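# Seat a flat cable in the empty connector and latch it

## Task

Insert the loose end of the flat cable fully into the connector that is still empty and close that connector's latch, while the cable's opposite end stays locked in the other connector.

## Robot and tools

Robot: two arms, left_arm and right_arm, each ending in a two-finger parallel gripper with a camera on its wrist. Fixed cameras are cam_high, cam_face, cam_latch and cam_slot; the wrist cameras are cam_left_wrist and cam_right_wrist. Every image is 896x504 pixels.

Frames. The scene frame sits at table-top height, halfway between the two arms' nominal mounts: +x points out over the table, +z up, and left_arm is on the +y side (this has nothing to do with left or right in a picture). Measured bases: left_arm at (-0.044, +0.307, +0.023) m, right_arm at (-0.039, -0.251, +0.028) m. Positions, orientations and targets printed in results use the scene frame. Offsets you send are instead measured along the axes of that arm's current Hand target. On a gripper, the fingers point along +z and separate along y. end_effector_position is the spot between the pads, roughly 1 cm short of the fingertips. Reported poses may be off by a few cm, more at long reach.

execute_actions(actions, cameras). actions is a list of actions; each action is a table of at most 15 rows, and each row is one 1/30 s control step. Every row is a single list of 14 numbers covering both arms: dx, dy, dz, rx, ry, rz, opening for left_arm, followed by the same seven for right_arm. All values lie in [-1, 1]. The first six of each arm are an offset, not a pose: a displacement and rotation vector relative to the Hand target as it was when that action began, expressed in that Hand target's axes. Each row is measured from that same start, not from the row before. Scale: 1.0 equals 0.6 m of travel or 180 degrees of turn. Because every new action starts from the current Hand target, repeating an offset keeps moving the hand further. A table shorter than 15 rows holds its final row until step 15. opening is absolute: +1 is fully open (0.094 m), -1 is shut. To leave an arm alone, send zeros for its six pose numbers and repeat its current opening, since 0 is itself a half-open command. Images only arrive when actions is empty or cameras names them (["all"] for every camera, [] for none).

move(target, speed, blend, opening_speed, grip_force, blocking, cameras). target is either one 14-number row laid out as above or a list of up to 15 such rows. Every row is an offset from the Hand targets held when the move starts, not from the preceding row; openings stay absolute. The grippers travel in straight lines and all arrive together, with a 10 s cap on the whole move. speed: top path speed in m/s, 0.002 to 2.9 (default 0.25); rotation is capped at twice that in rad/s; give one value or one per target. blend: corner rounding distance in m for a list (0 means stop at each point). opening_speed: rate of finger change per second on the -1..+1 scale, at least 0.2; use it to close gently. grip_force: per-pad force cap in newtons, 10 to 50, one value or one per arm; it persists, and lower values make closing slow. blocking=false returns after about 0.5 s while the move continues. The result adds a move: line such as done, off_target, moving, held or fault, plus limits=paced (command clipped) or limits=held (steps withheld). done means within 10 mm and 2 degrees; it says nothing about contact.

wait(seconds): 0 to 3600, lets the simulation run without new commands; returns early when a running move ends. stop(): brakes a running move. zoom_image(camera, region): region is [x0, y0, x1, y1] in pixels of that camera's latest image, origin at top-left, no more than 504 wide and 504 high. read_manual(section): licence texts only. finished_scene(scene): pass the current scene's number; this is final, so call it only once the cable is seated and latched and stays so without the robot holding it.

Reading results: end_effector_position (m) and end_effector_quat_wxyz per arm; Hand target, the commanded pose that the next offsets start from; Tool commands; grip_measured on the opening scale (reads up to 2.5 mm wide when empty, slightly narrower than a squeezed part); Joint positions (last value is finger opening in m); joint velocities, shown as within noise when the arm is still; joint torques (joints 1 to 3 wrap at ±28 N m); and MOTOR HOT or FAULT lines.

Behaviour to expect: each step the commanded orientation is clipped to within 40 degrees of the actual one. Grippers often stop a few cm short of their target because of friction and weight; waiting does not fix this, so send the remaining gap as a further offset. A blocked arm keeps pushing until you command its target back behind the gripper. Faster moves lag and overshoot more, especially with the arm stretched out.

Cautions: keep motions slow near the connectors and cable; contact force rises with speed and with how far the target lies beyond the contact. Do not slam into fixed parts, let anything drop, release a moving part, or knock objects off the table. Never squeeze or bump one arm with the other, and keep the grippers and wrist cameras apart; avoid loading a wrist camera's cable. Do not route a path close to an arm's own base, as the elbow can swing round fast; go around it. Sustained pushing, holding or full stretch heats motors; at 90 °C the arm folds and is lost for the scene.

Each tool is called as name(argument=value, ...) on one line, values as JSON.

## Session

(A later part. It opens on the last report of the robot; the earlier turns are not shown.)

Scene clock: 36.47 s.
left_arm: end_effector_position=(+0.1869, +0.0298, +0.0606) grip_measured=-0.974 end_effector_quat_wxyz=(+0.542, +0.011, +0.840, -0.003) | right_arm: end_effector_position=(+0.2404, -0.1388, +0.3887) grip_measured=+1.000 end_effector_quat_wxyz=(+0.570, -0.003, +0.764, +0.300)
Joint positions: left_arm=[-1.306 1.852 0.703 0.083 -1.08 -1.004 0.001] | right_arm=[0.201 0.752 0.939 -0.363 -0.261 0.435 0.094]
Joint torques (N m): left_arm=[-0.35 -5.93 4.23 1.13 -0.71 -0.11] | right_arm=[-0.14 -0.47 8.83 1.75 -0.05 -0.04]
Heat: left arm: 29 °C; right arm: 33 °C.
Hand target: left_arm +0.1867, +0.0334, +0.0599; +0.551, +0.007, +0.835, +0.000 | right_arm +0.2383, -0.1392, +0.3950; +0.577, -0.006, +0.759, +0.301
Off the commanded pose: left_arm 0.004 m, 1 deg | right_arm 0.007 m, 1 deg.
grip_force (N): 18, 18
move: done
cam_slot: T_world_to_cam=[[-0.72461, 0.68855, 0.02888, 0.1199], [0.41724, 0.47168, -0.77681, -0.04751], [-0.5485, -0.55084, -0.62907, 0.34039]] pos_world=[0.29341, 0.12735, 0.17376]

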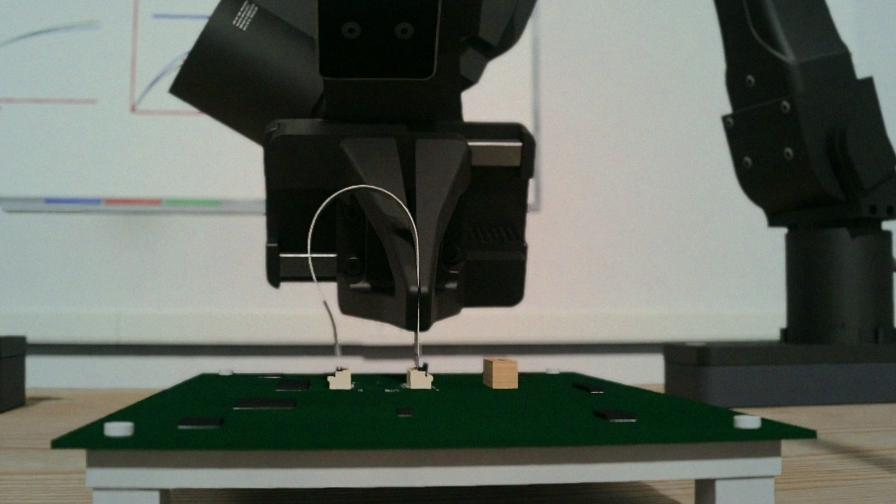

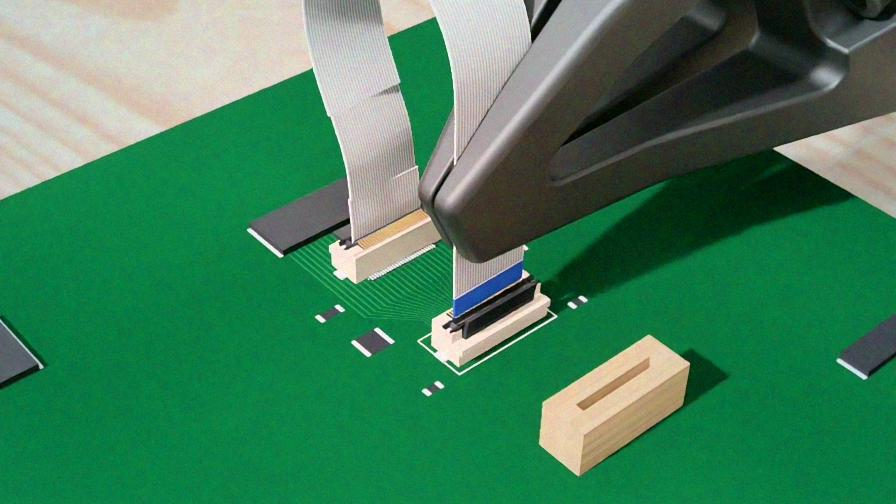

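move(target=[0.0055, 0, 0.0013, -0.0004, 0.0005, 0.002, -1, 0, 0, 0, 0, 0, 0, 1], speed=0.02, cameras=["cam_latch", "cam_slot"])

zoom_image(camera="cam_latch", region=[400, 325, 450, 395])

zoom_image(camera="cam_slot", region=[420, 230, 560, 350])

Scene clock: 38.63 s.
left_arm: end_effector_position=(+0.1875, +0.0297, +0.0597) grip_measured=-0.974 end_effector_quat_wxyz=(+0.545, +0.010, +0.839, -0.003) | right_arm: end_effector_position=(+0.2404, -0.1388, +0.3887) grip_measured=+1.000 end_effector_quat_wxyz=(+0.570, -0.003, +0.764, +0.300)
Joint positions: left_arm=[-1.306 1.861 0.703 0.094 -1.087 -1.004 0.001] | right_arm=[0.201 0.752 0.939 -0.363 -0.261 0.435 0.094]
Joint torques (N m): left_arm=[-0.5 -5.72 4.16 1.05 -0.63 -0.1] | right_arm=[-0.09 -0.49 8.81 1.76 -0.07 -0.03]
Heat: left arm: 29 °C; right arm: 33 °C.
Hand target: left_arm +0.1861, +0.0334, +0.0566; +0.550, +0.009, +0.835, +0.002 | right_arm +0.2383, -0.1392, +0.3950; +0.577, -0.006, +0.759, +0.301
Off the commanded pose: left_arm 0.005 m, 1 deg | right_arm 0.007 m, 1 deg.
grip_force (N): 18, 18
move: done
cam_slot: T_world_to_cam=[[-0.72461, 0.68855, 0.02888, 0.1199], [0.41724, 0.47168, -0.77681, -0.04751], [-0.5485, -0.55084, -0.62907, 0.34039]] pos_world=[0.29341, 0.12735, 0.17376]

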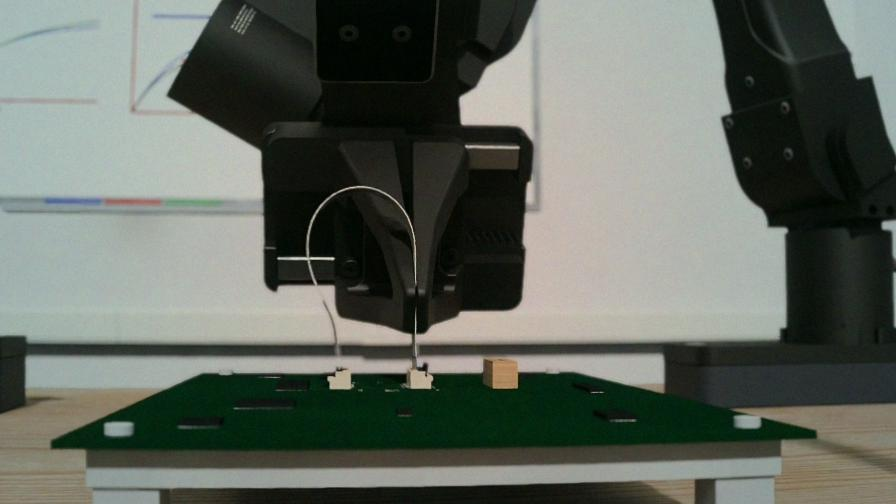

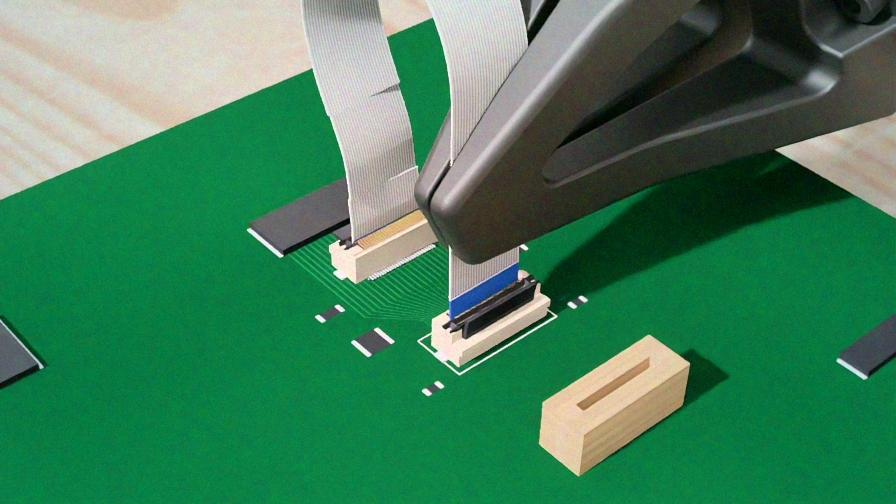

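Scaled by 7.200 from the camera's image (finer frame: 1280x720).

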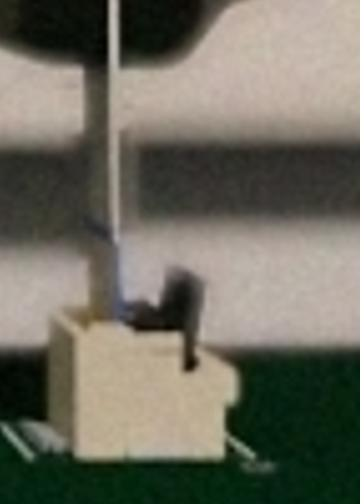

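Scaled by 3.600 from the camera's image (finer frame: 1280x720).

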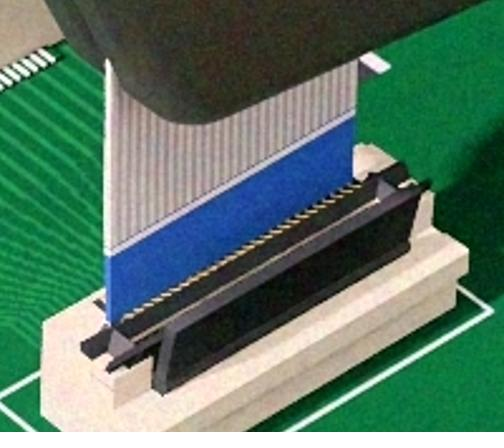

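move(target=[-0.023, -0.0027, -0.0098, 0.006, -0.0039, -0.0131, -1, 0, 0, 0, 0, 0, 0, 1], speed=0.03, cameras=["cam_latch", "cam_slot"])

zoom_image(camera="cam_latch", region=[400, 325, 450, 395])

zoom_image(camera="cam_slot", region=[420, 230, 560, 350])

Scene clock: 42.97 s.
left_arm: end_effector_position=(+0.1864, +0.0309, +0.0603) grip_measured=-0.974 end_effector_quat_wxyz=(+0.545, +0.011, +0.838, -0.004) | right_arm: end_effector_position=(+0.2404, -0.1388, +0.3887) grip_measured=+1.000 end_effector_quat_wxyz=(+0.570, -0.003, +0.764, +0.300)
Joint positions: left_arm=[-1.308 1.853 0.695 0.096 -1.087 -1.004 0.001] | right_arm=[0.201 0.752 0.939 -0.363 -0.261 0.435 0.094]
Joint torques (N m): left_arm=[-0.38 -9.28 4.14 1.05 -0.62 -0.12] | right_arm=[-0.12 -0.49 8.79 1.76 -0.08 -0.04]
Heat: left arm: 29 °C; right arm: 33 °C.
Hand target: left_arm +0.1861, +0.0315, +0.0716; +0.555, -0.003, +0.832, -0.017 | right_arm +0.2383, -0.1392, +0.3950; +0.577, -0.006, +0.759, +0.301
Off the commanded pose: left_arm 0.011 m, 3 deg | right_arm 0.007 m, 1 deg.
grip_force (N): 18, 18
move: off_target (left_arm)
cam_slot: T_world_to_cam=[[-0.72461, 0.68855, 0.02888, 0.1199], [0.41724, 0.47168, -0.77681, -0.04751], [-0.5485, -0.55084, -0.62907, 0.34039]] pos_world=[0.29341, 0.12735, 0.17376]

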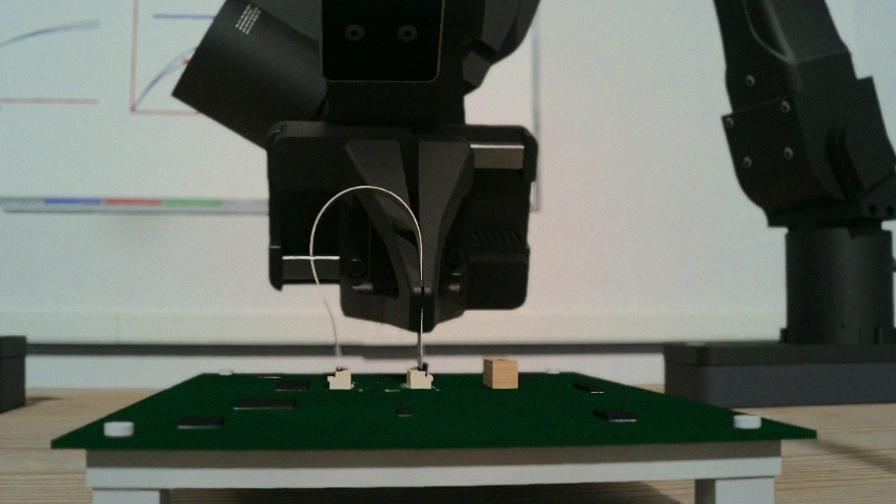

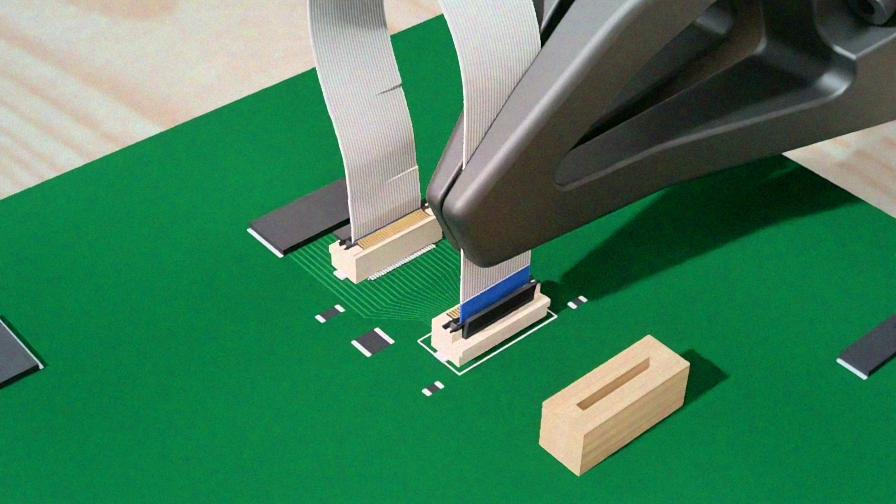

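Scaled by 7.200 from the camera's image (finer frame: 1280x720).

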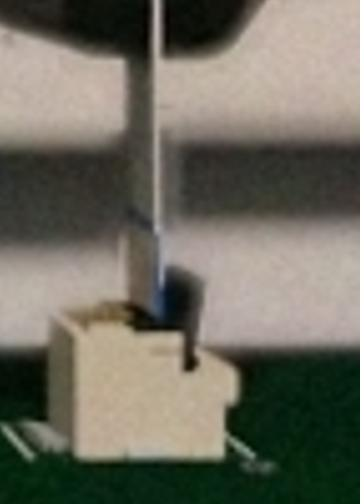

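Scaled by 3.600 from the camera's image (finer frame: 1280x720).

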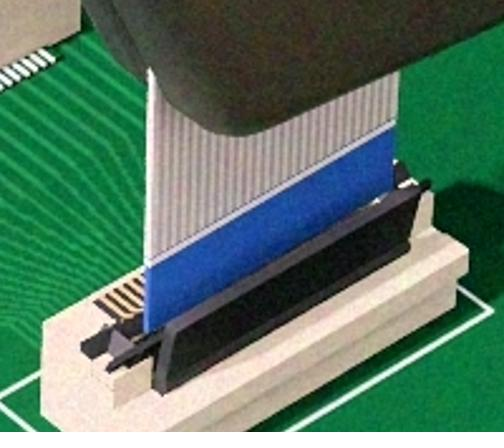

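move(target=[[-0.0025, -0.004, 0.0001, 0.0022, -0.0015, -0.0051, -1, 0, 0, 0, 0, 0, 0, 1], [0.0187, 0.0024, 0.0073, -0.0031, 0.0022, 0.0074, -1, 0, 0, 0, 0, 0, 0, 1]], speed=0.03, cameras=["cam_latch", "cam_slot"])

zoom_image(camera="cam_latch", region=[400, 325, 450, 395])

zoom_image(camera="cam_slot", region=[420, 230, 560, 350])

Scene clock: 46.40 s.
left_arm: end_effector_position=(+0.1867, +0.0295, +0.0611) grip_measured=-0.974 end_effector_quat_wxyz=(+0.546, +0.008, +0.838, -0.009) | right_arm: end_effector_position=(+0.2404, -0.1388, +0.3887) grip_measured=+1.000 end_effector_quat_wxyz=(+0.570, -0.003, +0.764, +0.300)
Joint positions: left_arm=[-1.308 1.853 0.695 0.107 -1.087 -1.004 0.001] | right_arm=[0.201 0.752 0.939 -0.363 -0.261 0.435 0.094]
Joint torques (N m): left_arm=[-0.38 -5.96 4.18 1.13 -0.62 -0.12] | right_arm=[-0.14 -0.51 8.76 1.76 -0.07 -0.04]
Heat: left arm: 29 °C; right arm: 33 °C.
Hand target: left_arm +0.1858, +0.0327, +0.0595; +0.552, +0.004, +0.834, -0.007 | right_arm +0.2383, -0.1392, +0.3950; +0.577, -0.006, +0.759, +0.301
Off the commanded pose: left_arm 0.004 m, 1 deg | right_arm 0.007 m, 1 deg.
grip_force (N): 18, 18
move: done
cam_slot: T_world_to_cam=[[-0.72461, 0.68855, 0.02888, 0.1199], [0.41724, 0.47168, -0.77681, -0.04751], [-0.5485, -0.55084, -0.62907, 0.34039]] pos_world=[0.29341, 0.12735, 0.17376]

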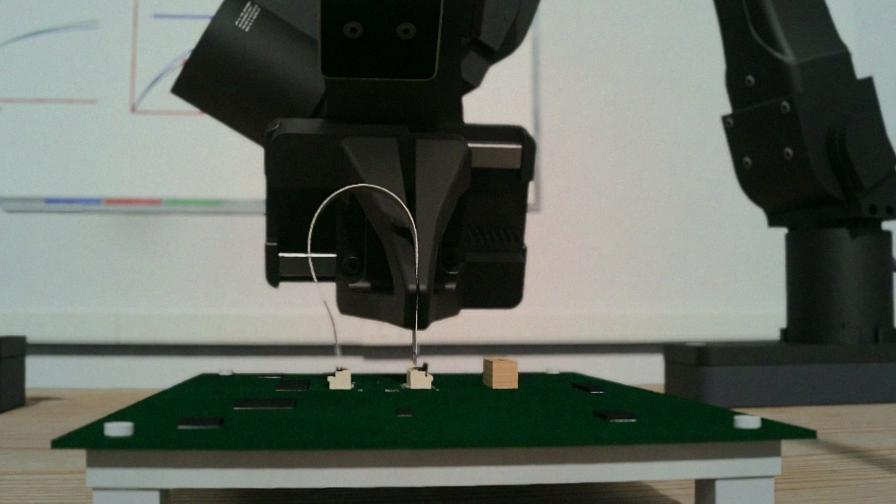

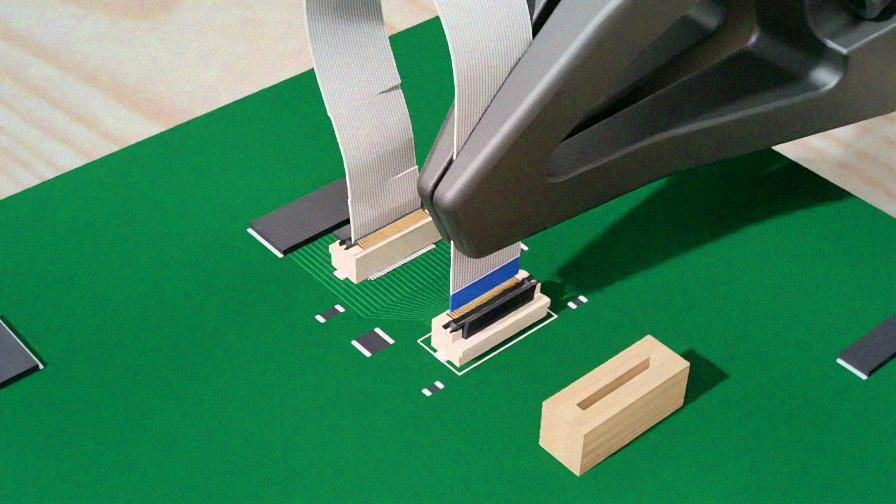

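Scaled by 7.200 from the camera's image (finer frame: 1280x720).

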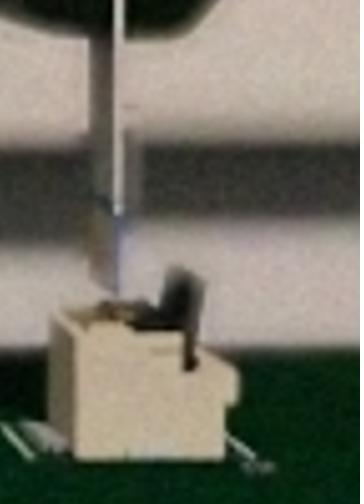

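Scaled by 3.600 from the camera's image (finer frame: 1280x720).

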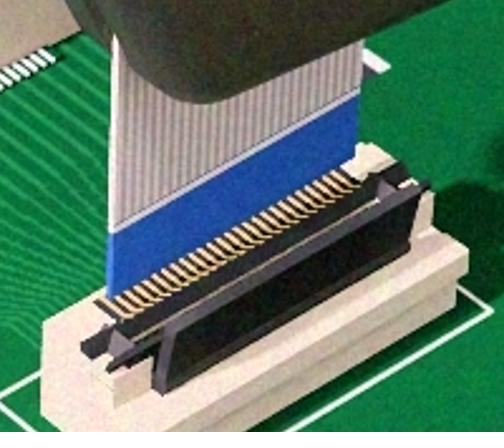

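move(target=[0.0045, 0.0034, 0.0009, -0.0012, 0.0008, 0.0028, -1, 0, 0, 0, 0, 0, 0, 1], speed=0.03, cameras=["cam_latch", "cam_slot"])

zoom_image(camera="cam_latch", region=[400, 325, 450, 395])

zoom_image(camera="cam_slot", region=[420, 230, 560, 350])

Scene clock: 48.07 s.
left_arm: end_effector_position=(+0.1867, +0.0295, +0.0611) grip_measured=-0.974 end_effector_quat_wxyz=(+0.546, +0.008, +0.838, -0.009) | right_arm: end_effector_position=(+0.2404, -0.1388, +0.3887) grip_measured=+1.000 end_effector_quat_wxyz=(+0.570, -0.003, +0.764, +0.300)
Joint positions: left_arm=[-1.308 1.853 0.695 0.107 -1.087 -1.004 0.001] | right_arm=[0.201 0.752 0.939 -0.363 -0.261 0.435 0.094]
Joint torques (N m): left_arm=[-0.42 -5.57 3.67 1.12 -0.63 -0.13] | right_arm=[-0.13 -0.5 8.79 1.76 -0.05 -0.04]
Heat: left arm: 29 °C; right arm: 33 °C.
Hand target: left_arm +0.1853, +0.0347, +0.0568; +0.551, +0.007, +0.834, -0.003 | right_arm +0.2383, -0.1392, +0.3950; +0.577, -0.006, +0.759, +0.301
Off the commanded pose: left_arm 0.007 m, 1 deg | right_arm 0.007 m, 1 deg.
grip_force (N): 18, 18
move: done
cam_slot: T_world_to_cam=[[-0.72461, 0.68855, 0.02888, 0.1199], [0.41724, 0.47168, -0.77681, -0.04751], [-0.5485, -0.55084, -0.62907, 0.34039]] pos_world=[0.29341, 0.12735, 0.17376]

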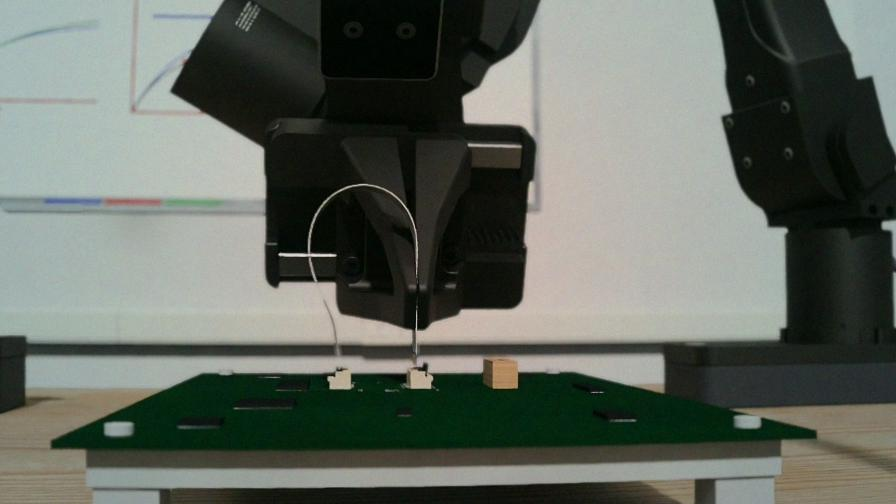

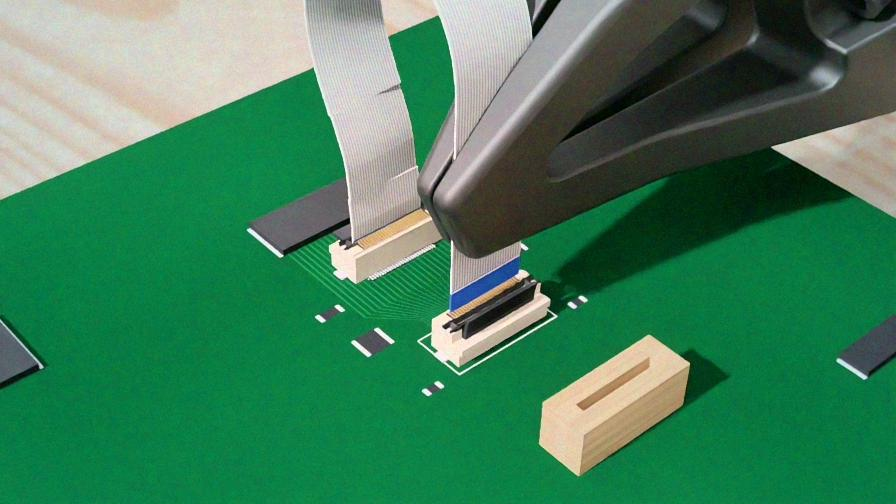

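Scaled by 7.200 from the camera's image (finer frame: 1280x720).

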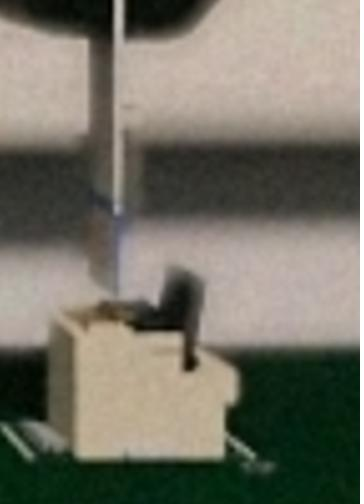

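Scaled by 3.600 from the camera's image (finer frame: 1280x720).

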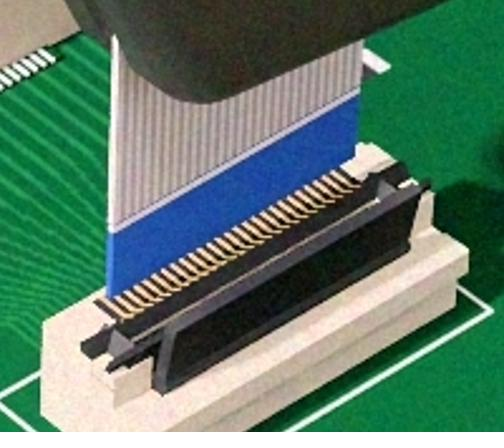

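move(target=[0.0028, 0.0014, 0.0007, -0.0007, 0.0004, 0.0016, -1, 0, 0, 0, 0, 0, 0, 1], speed=0.03, cameras=["cam_latch", "cam_slot"])

zoom_image(camera="cam_latch", region=[400, 325, 450, 395])

zoom_image(camera="cam_slot", region=[420, 230, 560, 350])

Scene clock: 49.37 s.
left_arm: end_effector_position=(+0.1867, +0.0306, +0.0597) grip_measured=-0.974 end_effector_quat_wxyz=(+0.547, +0.007, +0.837, -0.008) | right_arm: end_effector_position=(+0.2404, -0.1388, +0.3887) grip_measured=+1.000 end_effector_quat_wxyz=(+0.570, -0.003, +0.764, +0.300)
Joint positions: left_arm=[-1.308 1.858 0.69 0.117 -1.091 -1.004 0.001] | right_arm=[0.201 0.752 0.939 -0.363 -0.261 0.435 0.094]
Joint torques (N m): left_arm=[-0.43 -5.6 3.97 1.03 -0.59 -0.12] | right_arm=[-0.13 -0.55 8.79 1.76 -0.05 -0.04]
Heat: left arm: 29 °C; right arm: 33 °C.
Hand target: left_arm +0.1851, +0.0355, +0.0551; +0.551, +0.008, +0.835, -0.001 | right_arm +0.2383, -0.1392, +0.3950; +0.577, -0.006, +0.759, +0.301
Off the commanded pose: left_arm 0.007 m, 1 deg | right_arm 0.007 m, 1 deg.
grip_force (N): 18, 18
move: done
cam_slot: T_world_to_cam=[[-0.72461, 0.68855, 0.02888, 0.1199], [0.41724, 0.47168, -0.77681, -0.04751], [-0.5485, -0.55084, -0.62907, 0.34039]] pos_world=[0.29341, 0.12735, 0.17376]

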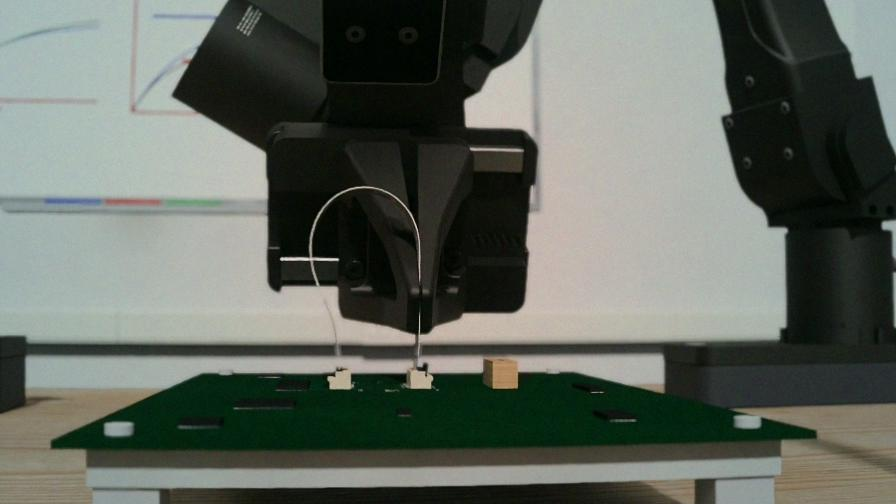

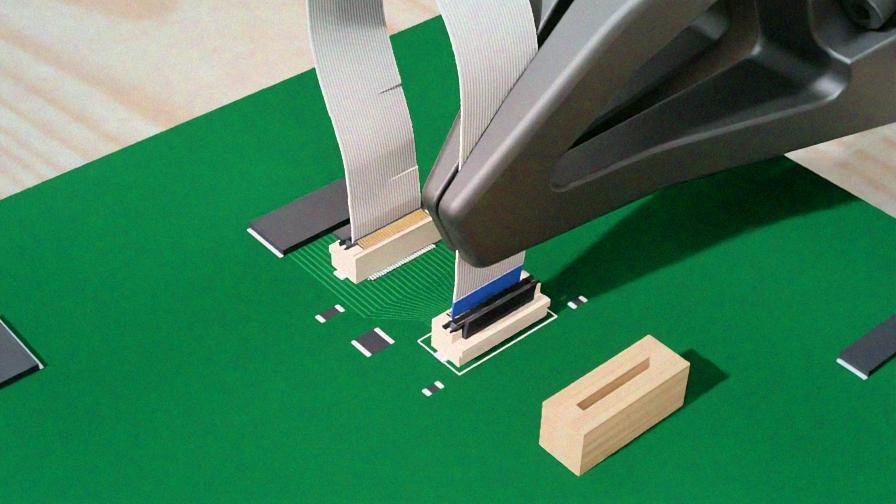

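Scaled by 7.200 from the camera's image (finer frame: 1280x720).

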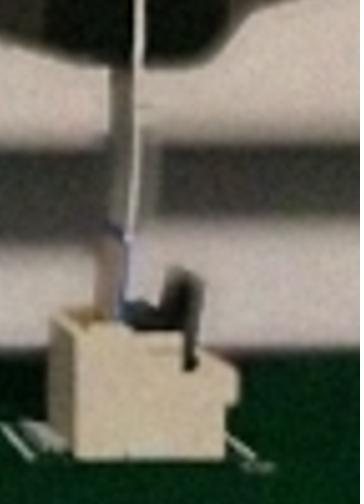

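Scaled by 3.600 from the camera's image (finer frame: 1280x720).

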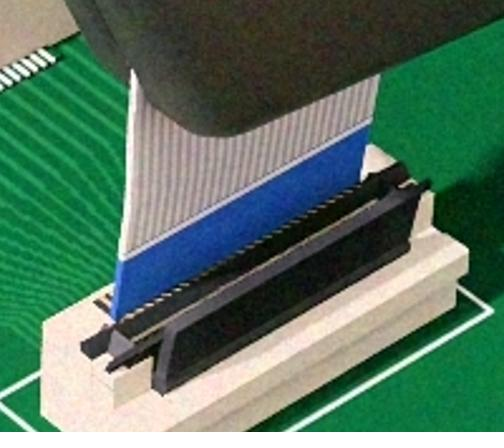

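move(target=[-0.0262, -0.0068, -0.0092, 0.0065, -0.0045, -0.0153, -1, 0, 0, 0, 0, 0, 0, 1], speed=0.03, cameras=["cam_latch", "cam_slot"])

zoom_image(camera="cam_latch", region=[400, 325, 450, 395])

zoom_image(camera="cam_slot", region=[420, 230, 560, 350])

Scene clock: 52.00 s.
left_arm: end_effector_position=(+0.1869, +0.0301, +0.0613) grip_measured=-0.974 end_effector_quat_wxyz=(+0.548, +0.006, +0.837, -0.010) | right_arm: end_effector_position=(+0.2404, -0.1388, +0.3887) grip_measured=+1.000 end_effector_quat_wxyz=(+0.570, -0.003, +0.764, +0.300)
Joint positions: left_arm=[-1.308 1.853 0.69 0.118 -1.091 -1.004 0.001] | right_arm=[0.201 0.752 0.939 -0.363 -0.261 0.435 0.094]
Joint torques (N m): left_arm=[-0.39 -9.26 4.03 1.04 -0.61 -0.11] | right_arm=[-0.12 -0.5 8.84 1.76 -0.07 -0.03]
Heat: left arm: 29 °C; right arm: 33 °C.
Hand target: left_arm +0.1861, +0.0312, +0.0717; +0.556, -0.006, +0.831, -0.022 | right_arm +0.2383, -0.1392, +0.3950; +0.577, -0.006, +0.759, +0.301
Off the commanded pose: left_arm 0.010 m, 2 deg | right_arm 0.007 m, 1 deg.
grip_force (N): 18, 18
move: done
cam_slot: T_world_to_cam=[[-0.72461, 0.68855, 0.02888, 0.1199], [0.41724, 0.47168, -0.77681, -0.04751], [-0.5485, -0.55084, -0.62907, 0.34039]] pos_world=[0.29341, 0.12735, 0.17376]

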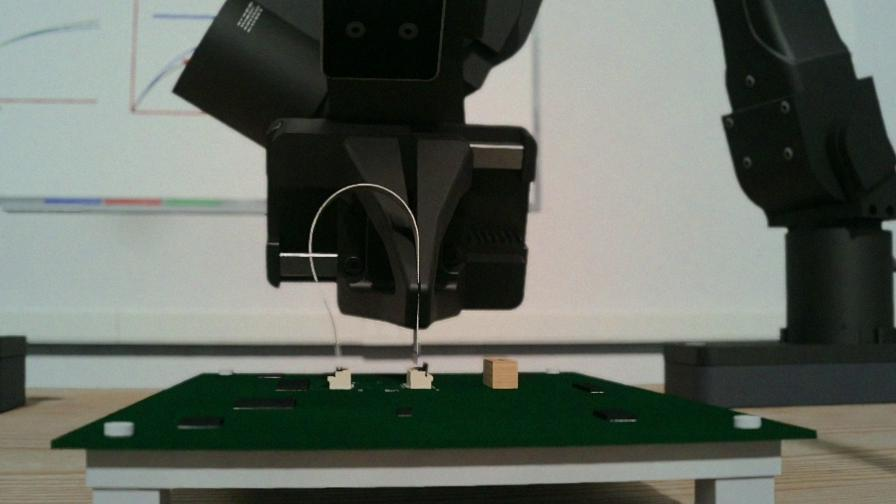

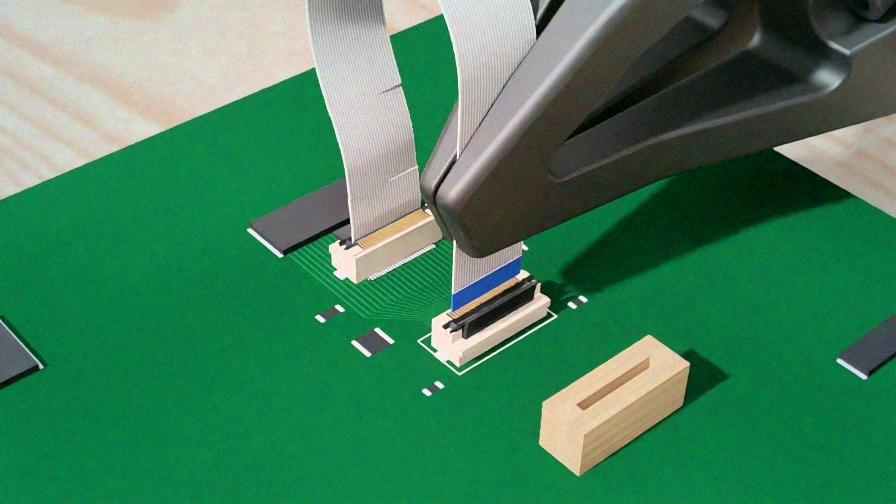

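Scaled by 7.200 from the camera's image (finer frame: 1280x720).

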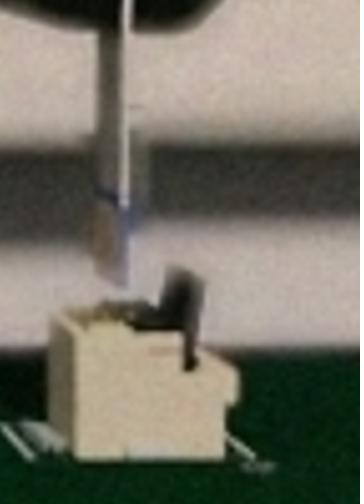

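Scaled by 3.600 from the camera's image (finer frame: 1280x720).

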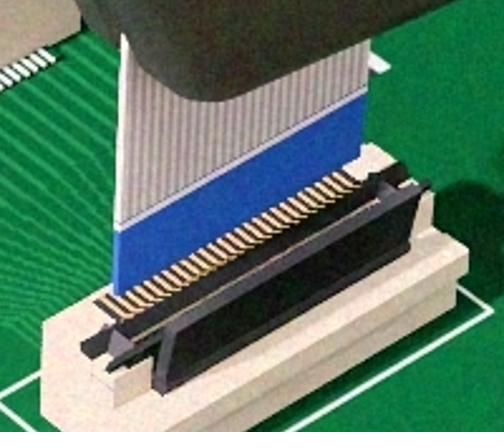

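move(target=[0.0264, 0.0082, 0.0083, -0.0063, 0.0045, 0.0155, -1, 0, 0, 0, 0, 0, 0, 1], speed=0.03, cameras=["cam_latch", "cam_slot"])

zoom_image(camera="cam_latch", region=[400, 325, 450, 395])

zoom_image(camera="cam_slot", region=[420, 230, 560, 350])

Scene clock: 55.20 s.
left_arm: end_effector_position=(+0.1869, +0.0307, +0.0600) grip_measured=-0.974 end_effector_quat_wxyz=(+0.548, +0.007, +0.836, -0.007) | right_arm: end_effector_position=(+0.2404, -0.1388, +0.3887) grip_measured=+1.000 end_effector_quat_wxyz=(+0.570, -0.003, +0.764, +0.300)
Joint positions: left_arm=[-1.308 1.859 0.69 0.118 -1.093 -1.004 0.001] | right_arm=[0.201 0.752 0.939 -0.363 -0.261 0.435 0.094]
Joint torques (N m): left_arm=[-0.51 -5.59 3.92 1.02 -0.57 -0.11] | right_arm=[-0.09 -0.46 8.79 1.76 -0.06 -0.04]
Heat: left arm: 29 °C; right arm: 34 °C.
Hand target: left_arm +0.1848, +0.0355, +0.0549; +0.551, +0.009, +0.835, -0.001 | right_arm +0.2383, -0.1392, +0.3950; +0.577, -0.006, +0.759, +0.301
Off the commanded pose: left_arm 0.007 m, 1 deg | right_arm 0.007 m, 1 deg.
grip_force (N): 18, 18
move: done
cam_slot: T_world_to_cam=[[-0.72461, 0.68855, 0.02888, 0.1199], [0.41724, 0.47168, -0.77681, -0.04751], [-0.5485, -0.55084, -0.62907, 0.34039]] pos_world=[0.29341, 0.12735, 0.17376]

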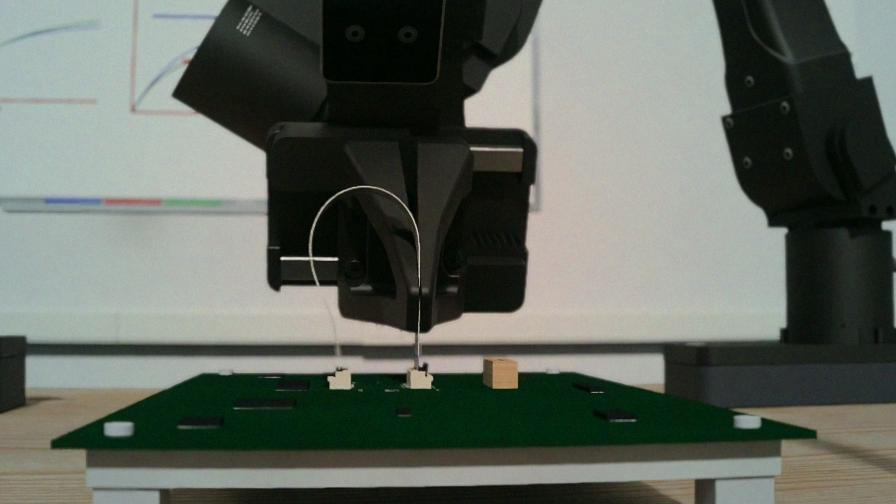

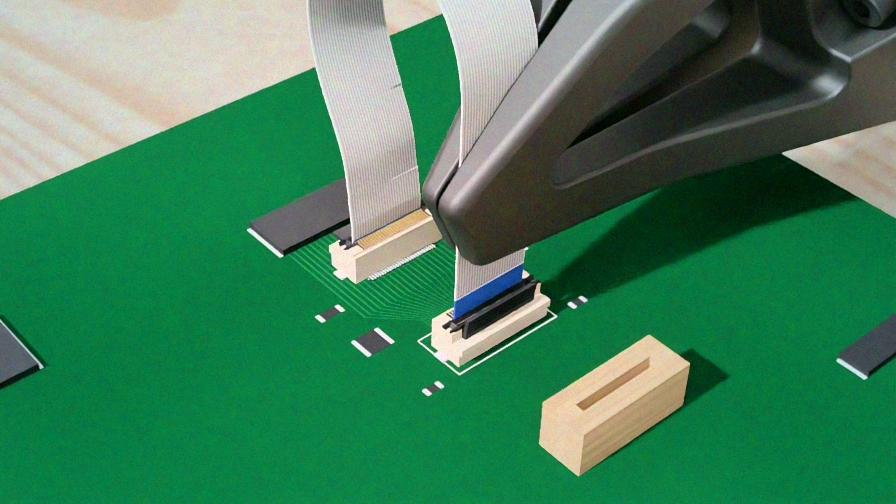

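Scaled by 7.200 from the camera's image (finer frame: 1280x720).

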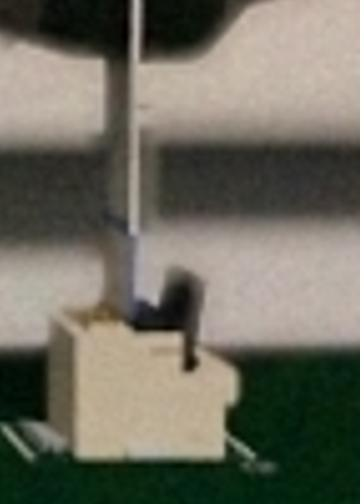

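Scaled by 3.600 from the camera's image (finer frame: 1280x720).

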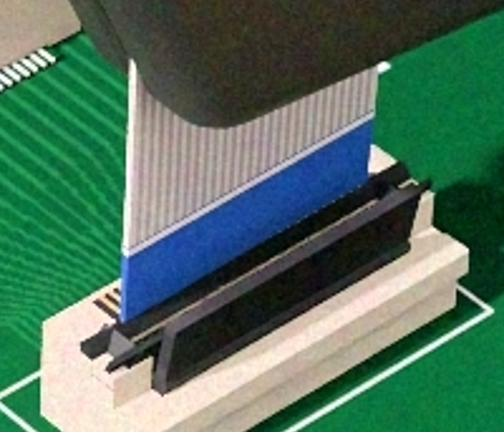

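move(target=[0.0029, 0.0018, 0.0007, -0.0008, 0.0005, 0.0018, -1, 0, 0, 0, 0, 0, 0, 1], speed=0.02, cameras=["cam_latch", "cam_slot"])

zoom_image(camera="cam_latch", region=[400, 325, 450, 395])

zoom_image(camera="cam_slot", region=[420, 230, 560, 350])

Scene clock: 56.93 s.
left_arm: end_effector_position=(+0.1869, +0.0307, +0.0600) grip_measured=-0.974 end_effector_quat_wxyz=(+0.548, +0.007, +0.836, -0.007) | right_arm: end_effector_position=(+0.2404, -0.1388, +0.3887) grip_measured=+1.000 end_effector_quat_wxyz=(+0.570, -0.003, +0.764, +0.300)
Joint positions: left_arm=[-1.308 1.859 0.69 0.118 -1.093 -1.004 0.001] | right_arm=[0.201 0.752 0.939 -0.363 -0.261 0.435 0.094]
Joint torques (N m): left_arm=[-0.47 -5.29 3.67 1.02 -0.58 -0.13] | right_arm=[-0.13 -0.5 8.75 1.76 -0.06 -0.04]
Heat: left arm: 29 °C; right arm: 34 °C.
Hand target: left_arm +0.1845, +0.0366, +0.0531; +0.550, +0.010, +0.835, +0.002 | right_arm +0.2383, -0.1392, +0.3950; +0.577, -0.006, +0.759, +0.301
Off the commanded pose: left_arm 0.009 m, 1 deg | right_arm 0.007 m, 1 deg.
grip_force (N): 18, 18
move: done
cam_slot: T_world_to_cam=[[-0.72461, 0.68855, 0.02888, 0.1199], [0.41724, 0.47168, -0.77681, -0.04751], [-0.5485, -0.55084, -0.62907, 0.34039]] pos_world=[0.29341, 0.12735, 0.17376]

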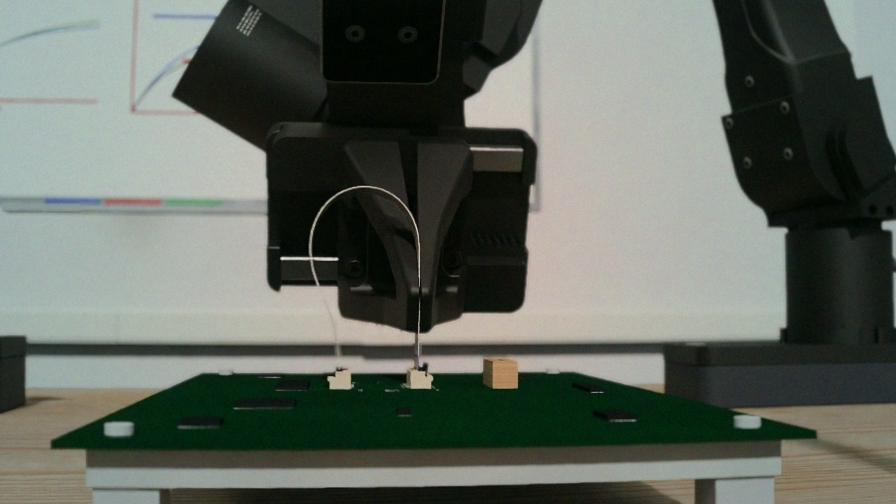

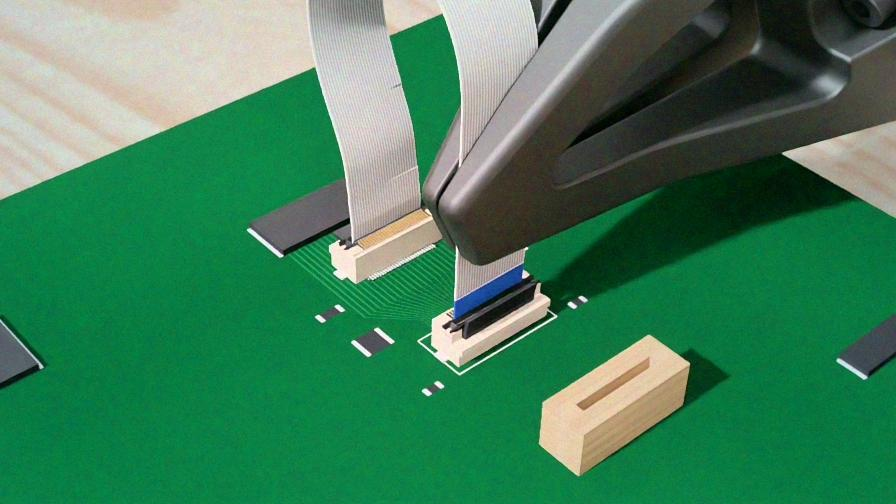

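Scaled by 7.200 from the camera's image (finer frame: 1280x720).

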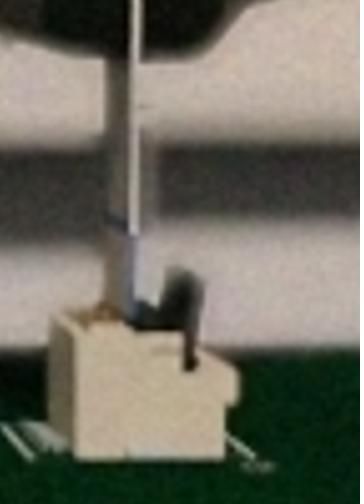

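Scaled by 3.600 from the camera's image (finer frame: 1280x720).

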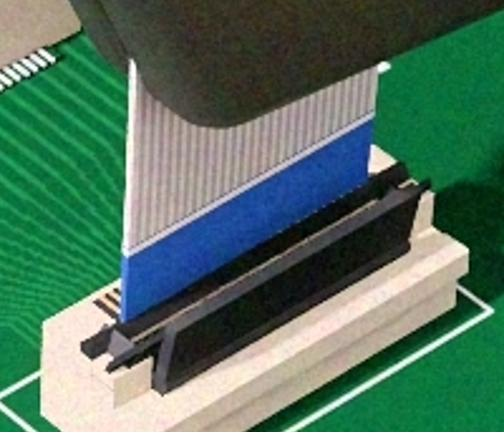

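move(target=[0.0011, 0.0015, 0.0001, -0.0004, 0.0002, 0.0008, -1, 0, 0, 0, 0, 0, 0, 1], speed=0.02, cameras=["cam_latch", "cam_slot"])

zoom_image(camera="cam_latch", region=[400, 325, 450, 395])

zoom_image(camera="cam_slot", region=[420, 230, 560, 350])

Scene clock: 58.03 s.
left_arm: end_effector_position=(+0.1871, +0.0311, +0.0596) grip_measured=-0.974 end_effector_quat_wxyz=(+0.549, +0.007, +0.836, -0.006) | right_arm: end_effector_position=(+0.2404, -0.1388, +0.3887) grip_measured=+1.000 end_effector_quat_wxyz=(+0.570, -0.003, +0.764, +0.300)
Joint positions: left_arm=[-1.308 1.862 0.69 0.12 -1.096 -1.004 0.001] | right_arm=[0.201 0.752 0.939 -0.363 -0.261 0.435 0.094]
Joint torques (N m): left_arm=[-0.46 -5.5 3.41 1 -0.54 -0.12] | right_arm=[-0.1 -0.47 8.81 1.77 -0.06 -0.04]
Heat: left arm: 29 °C; right arm: 34 °C.
Hand target: left_arm +0.1843, +0.0374, +0.0526; +0.550, +0.011, +0.835, +0.003 | right_arm +0.2383, -0.1392, +0.3950; +0.577, -0.006, +0.759, +0.301
Off the commanded pose: left_arm 0.010 m, 1 deg | right_arm 0.007 m, 1 deg.
grip_force (N): 18, 18
move: done
cam_slot: T_world_to_cam=[[-0.72461, 0.68855, 0.02888, 0.1199], [0.41724, 0.47168, -0.77681, -0.04751], [-0.5485, -0.55084, -0.62907, 0.34039]] pos_world=[0.29341, 0.12735, 0.17376]

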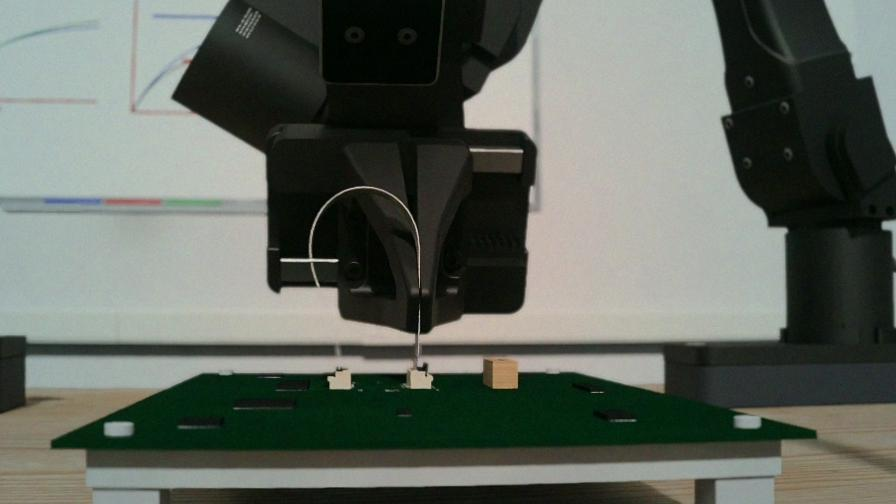

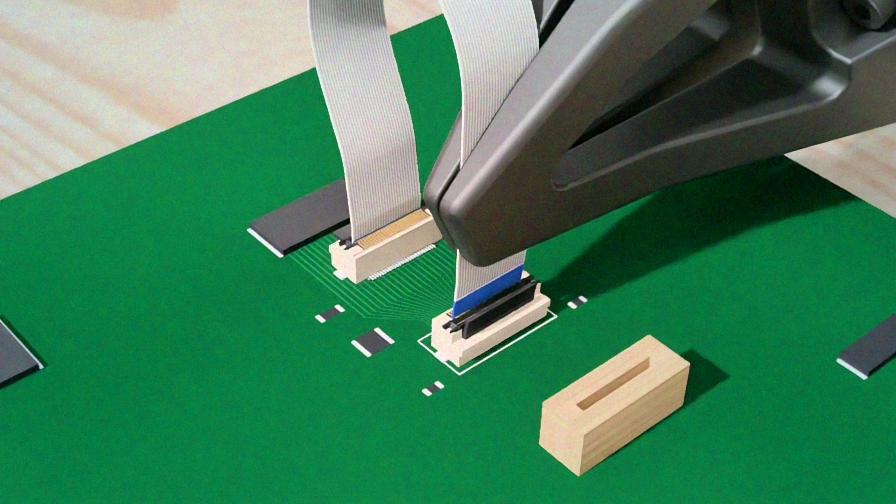

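Scaled by 7.200 from the camera's image (finer frame: 1280x720).

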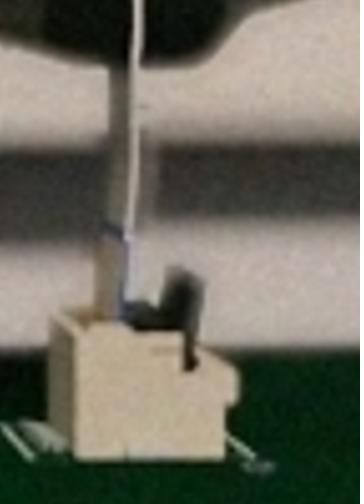

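Scaled by 3.600 from the camera's image (finer frame: 1280x720).

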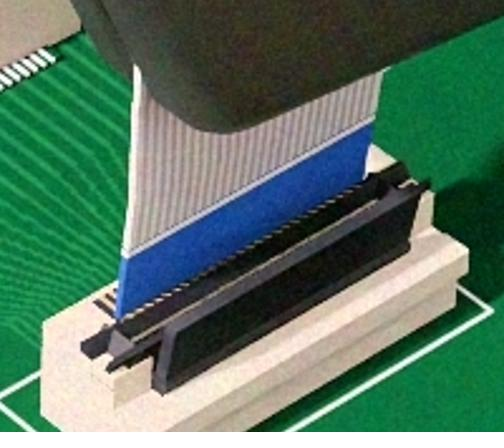

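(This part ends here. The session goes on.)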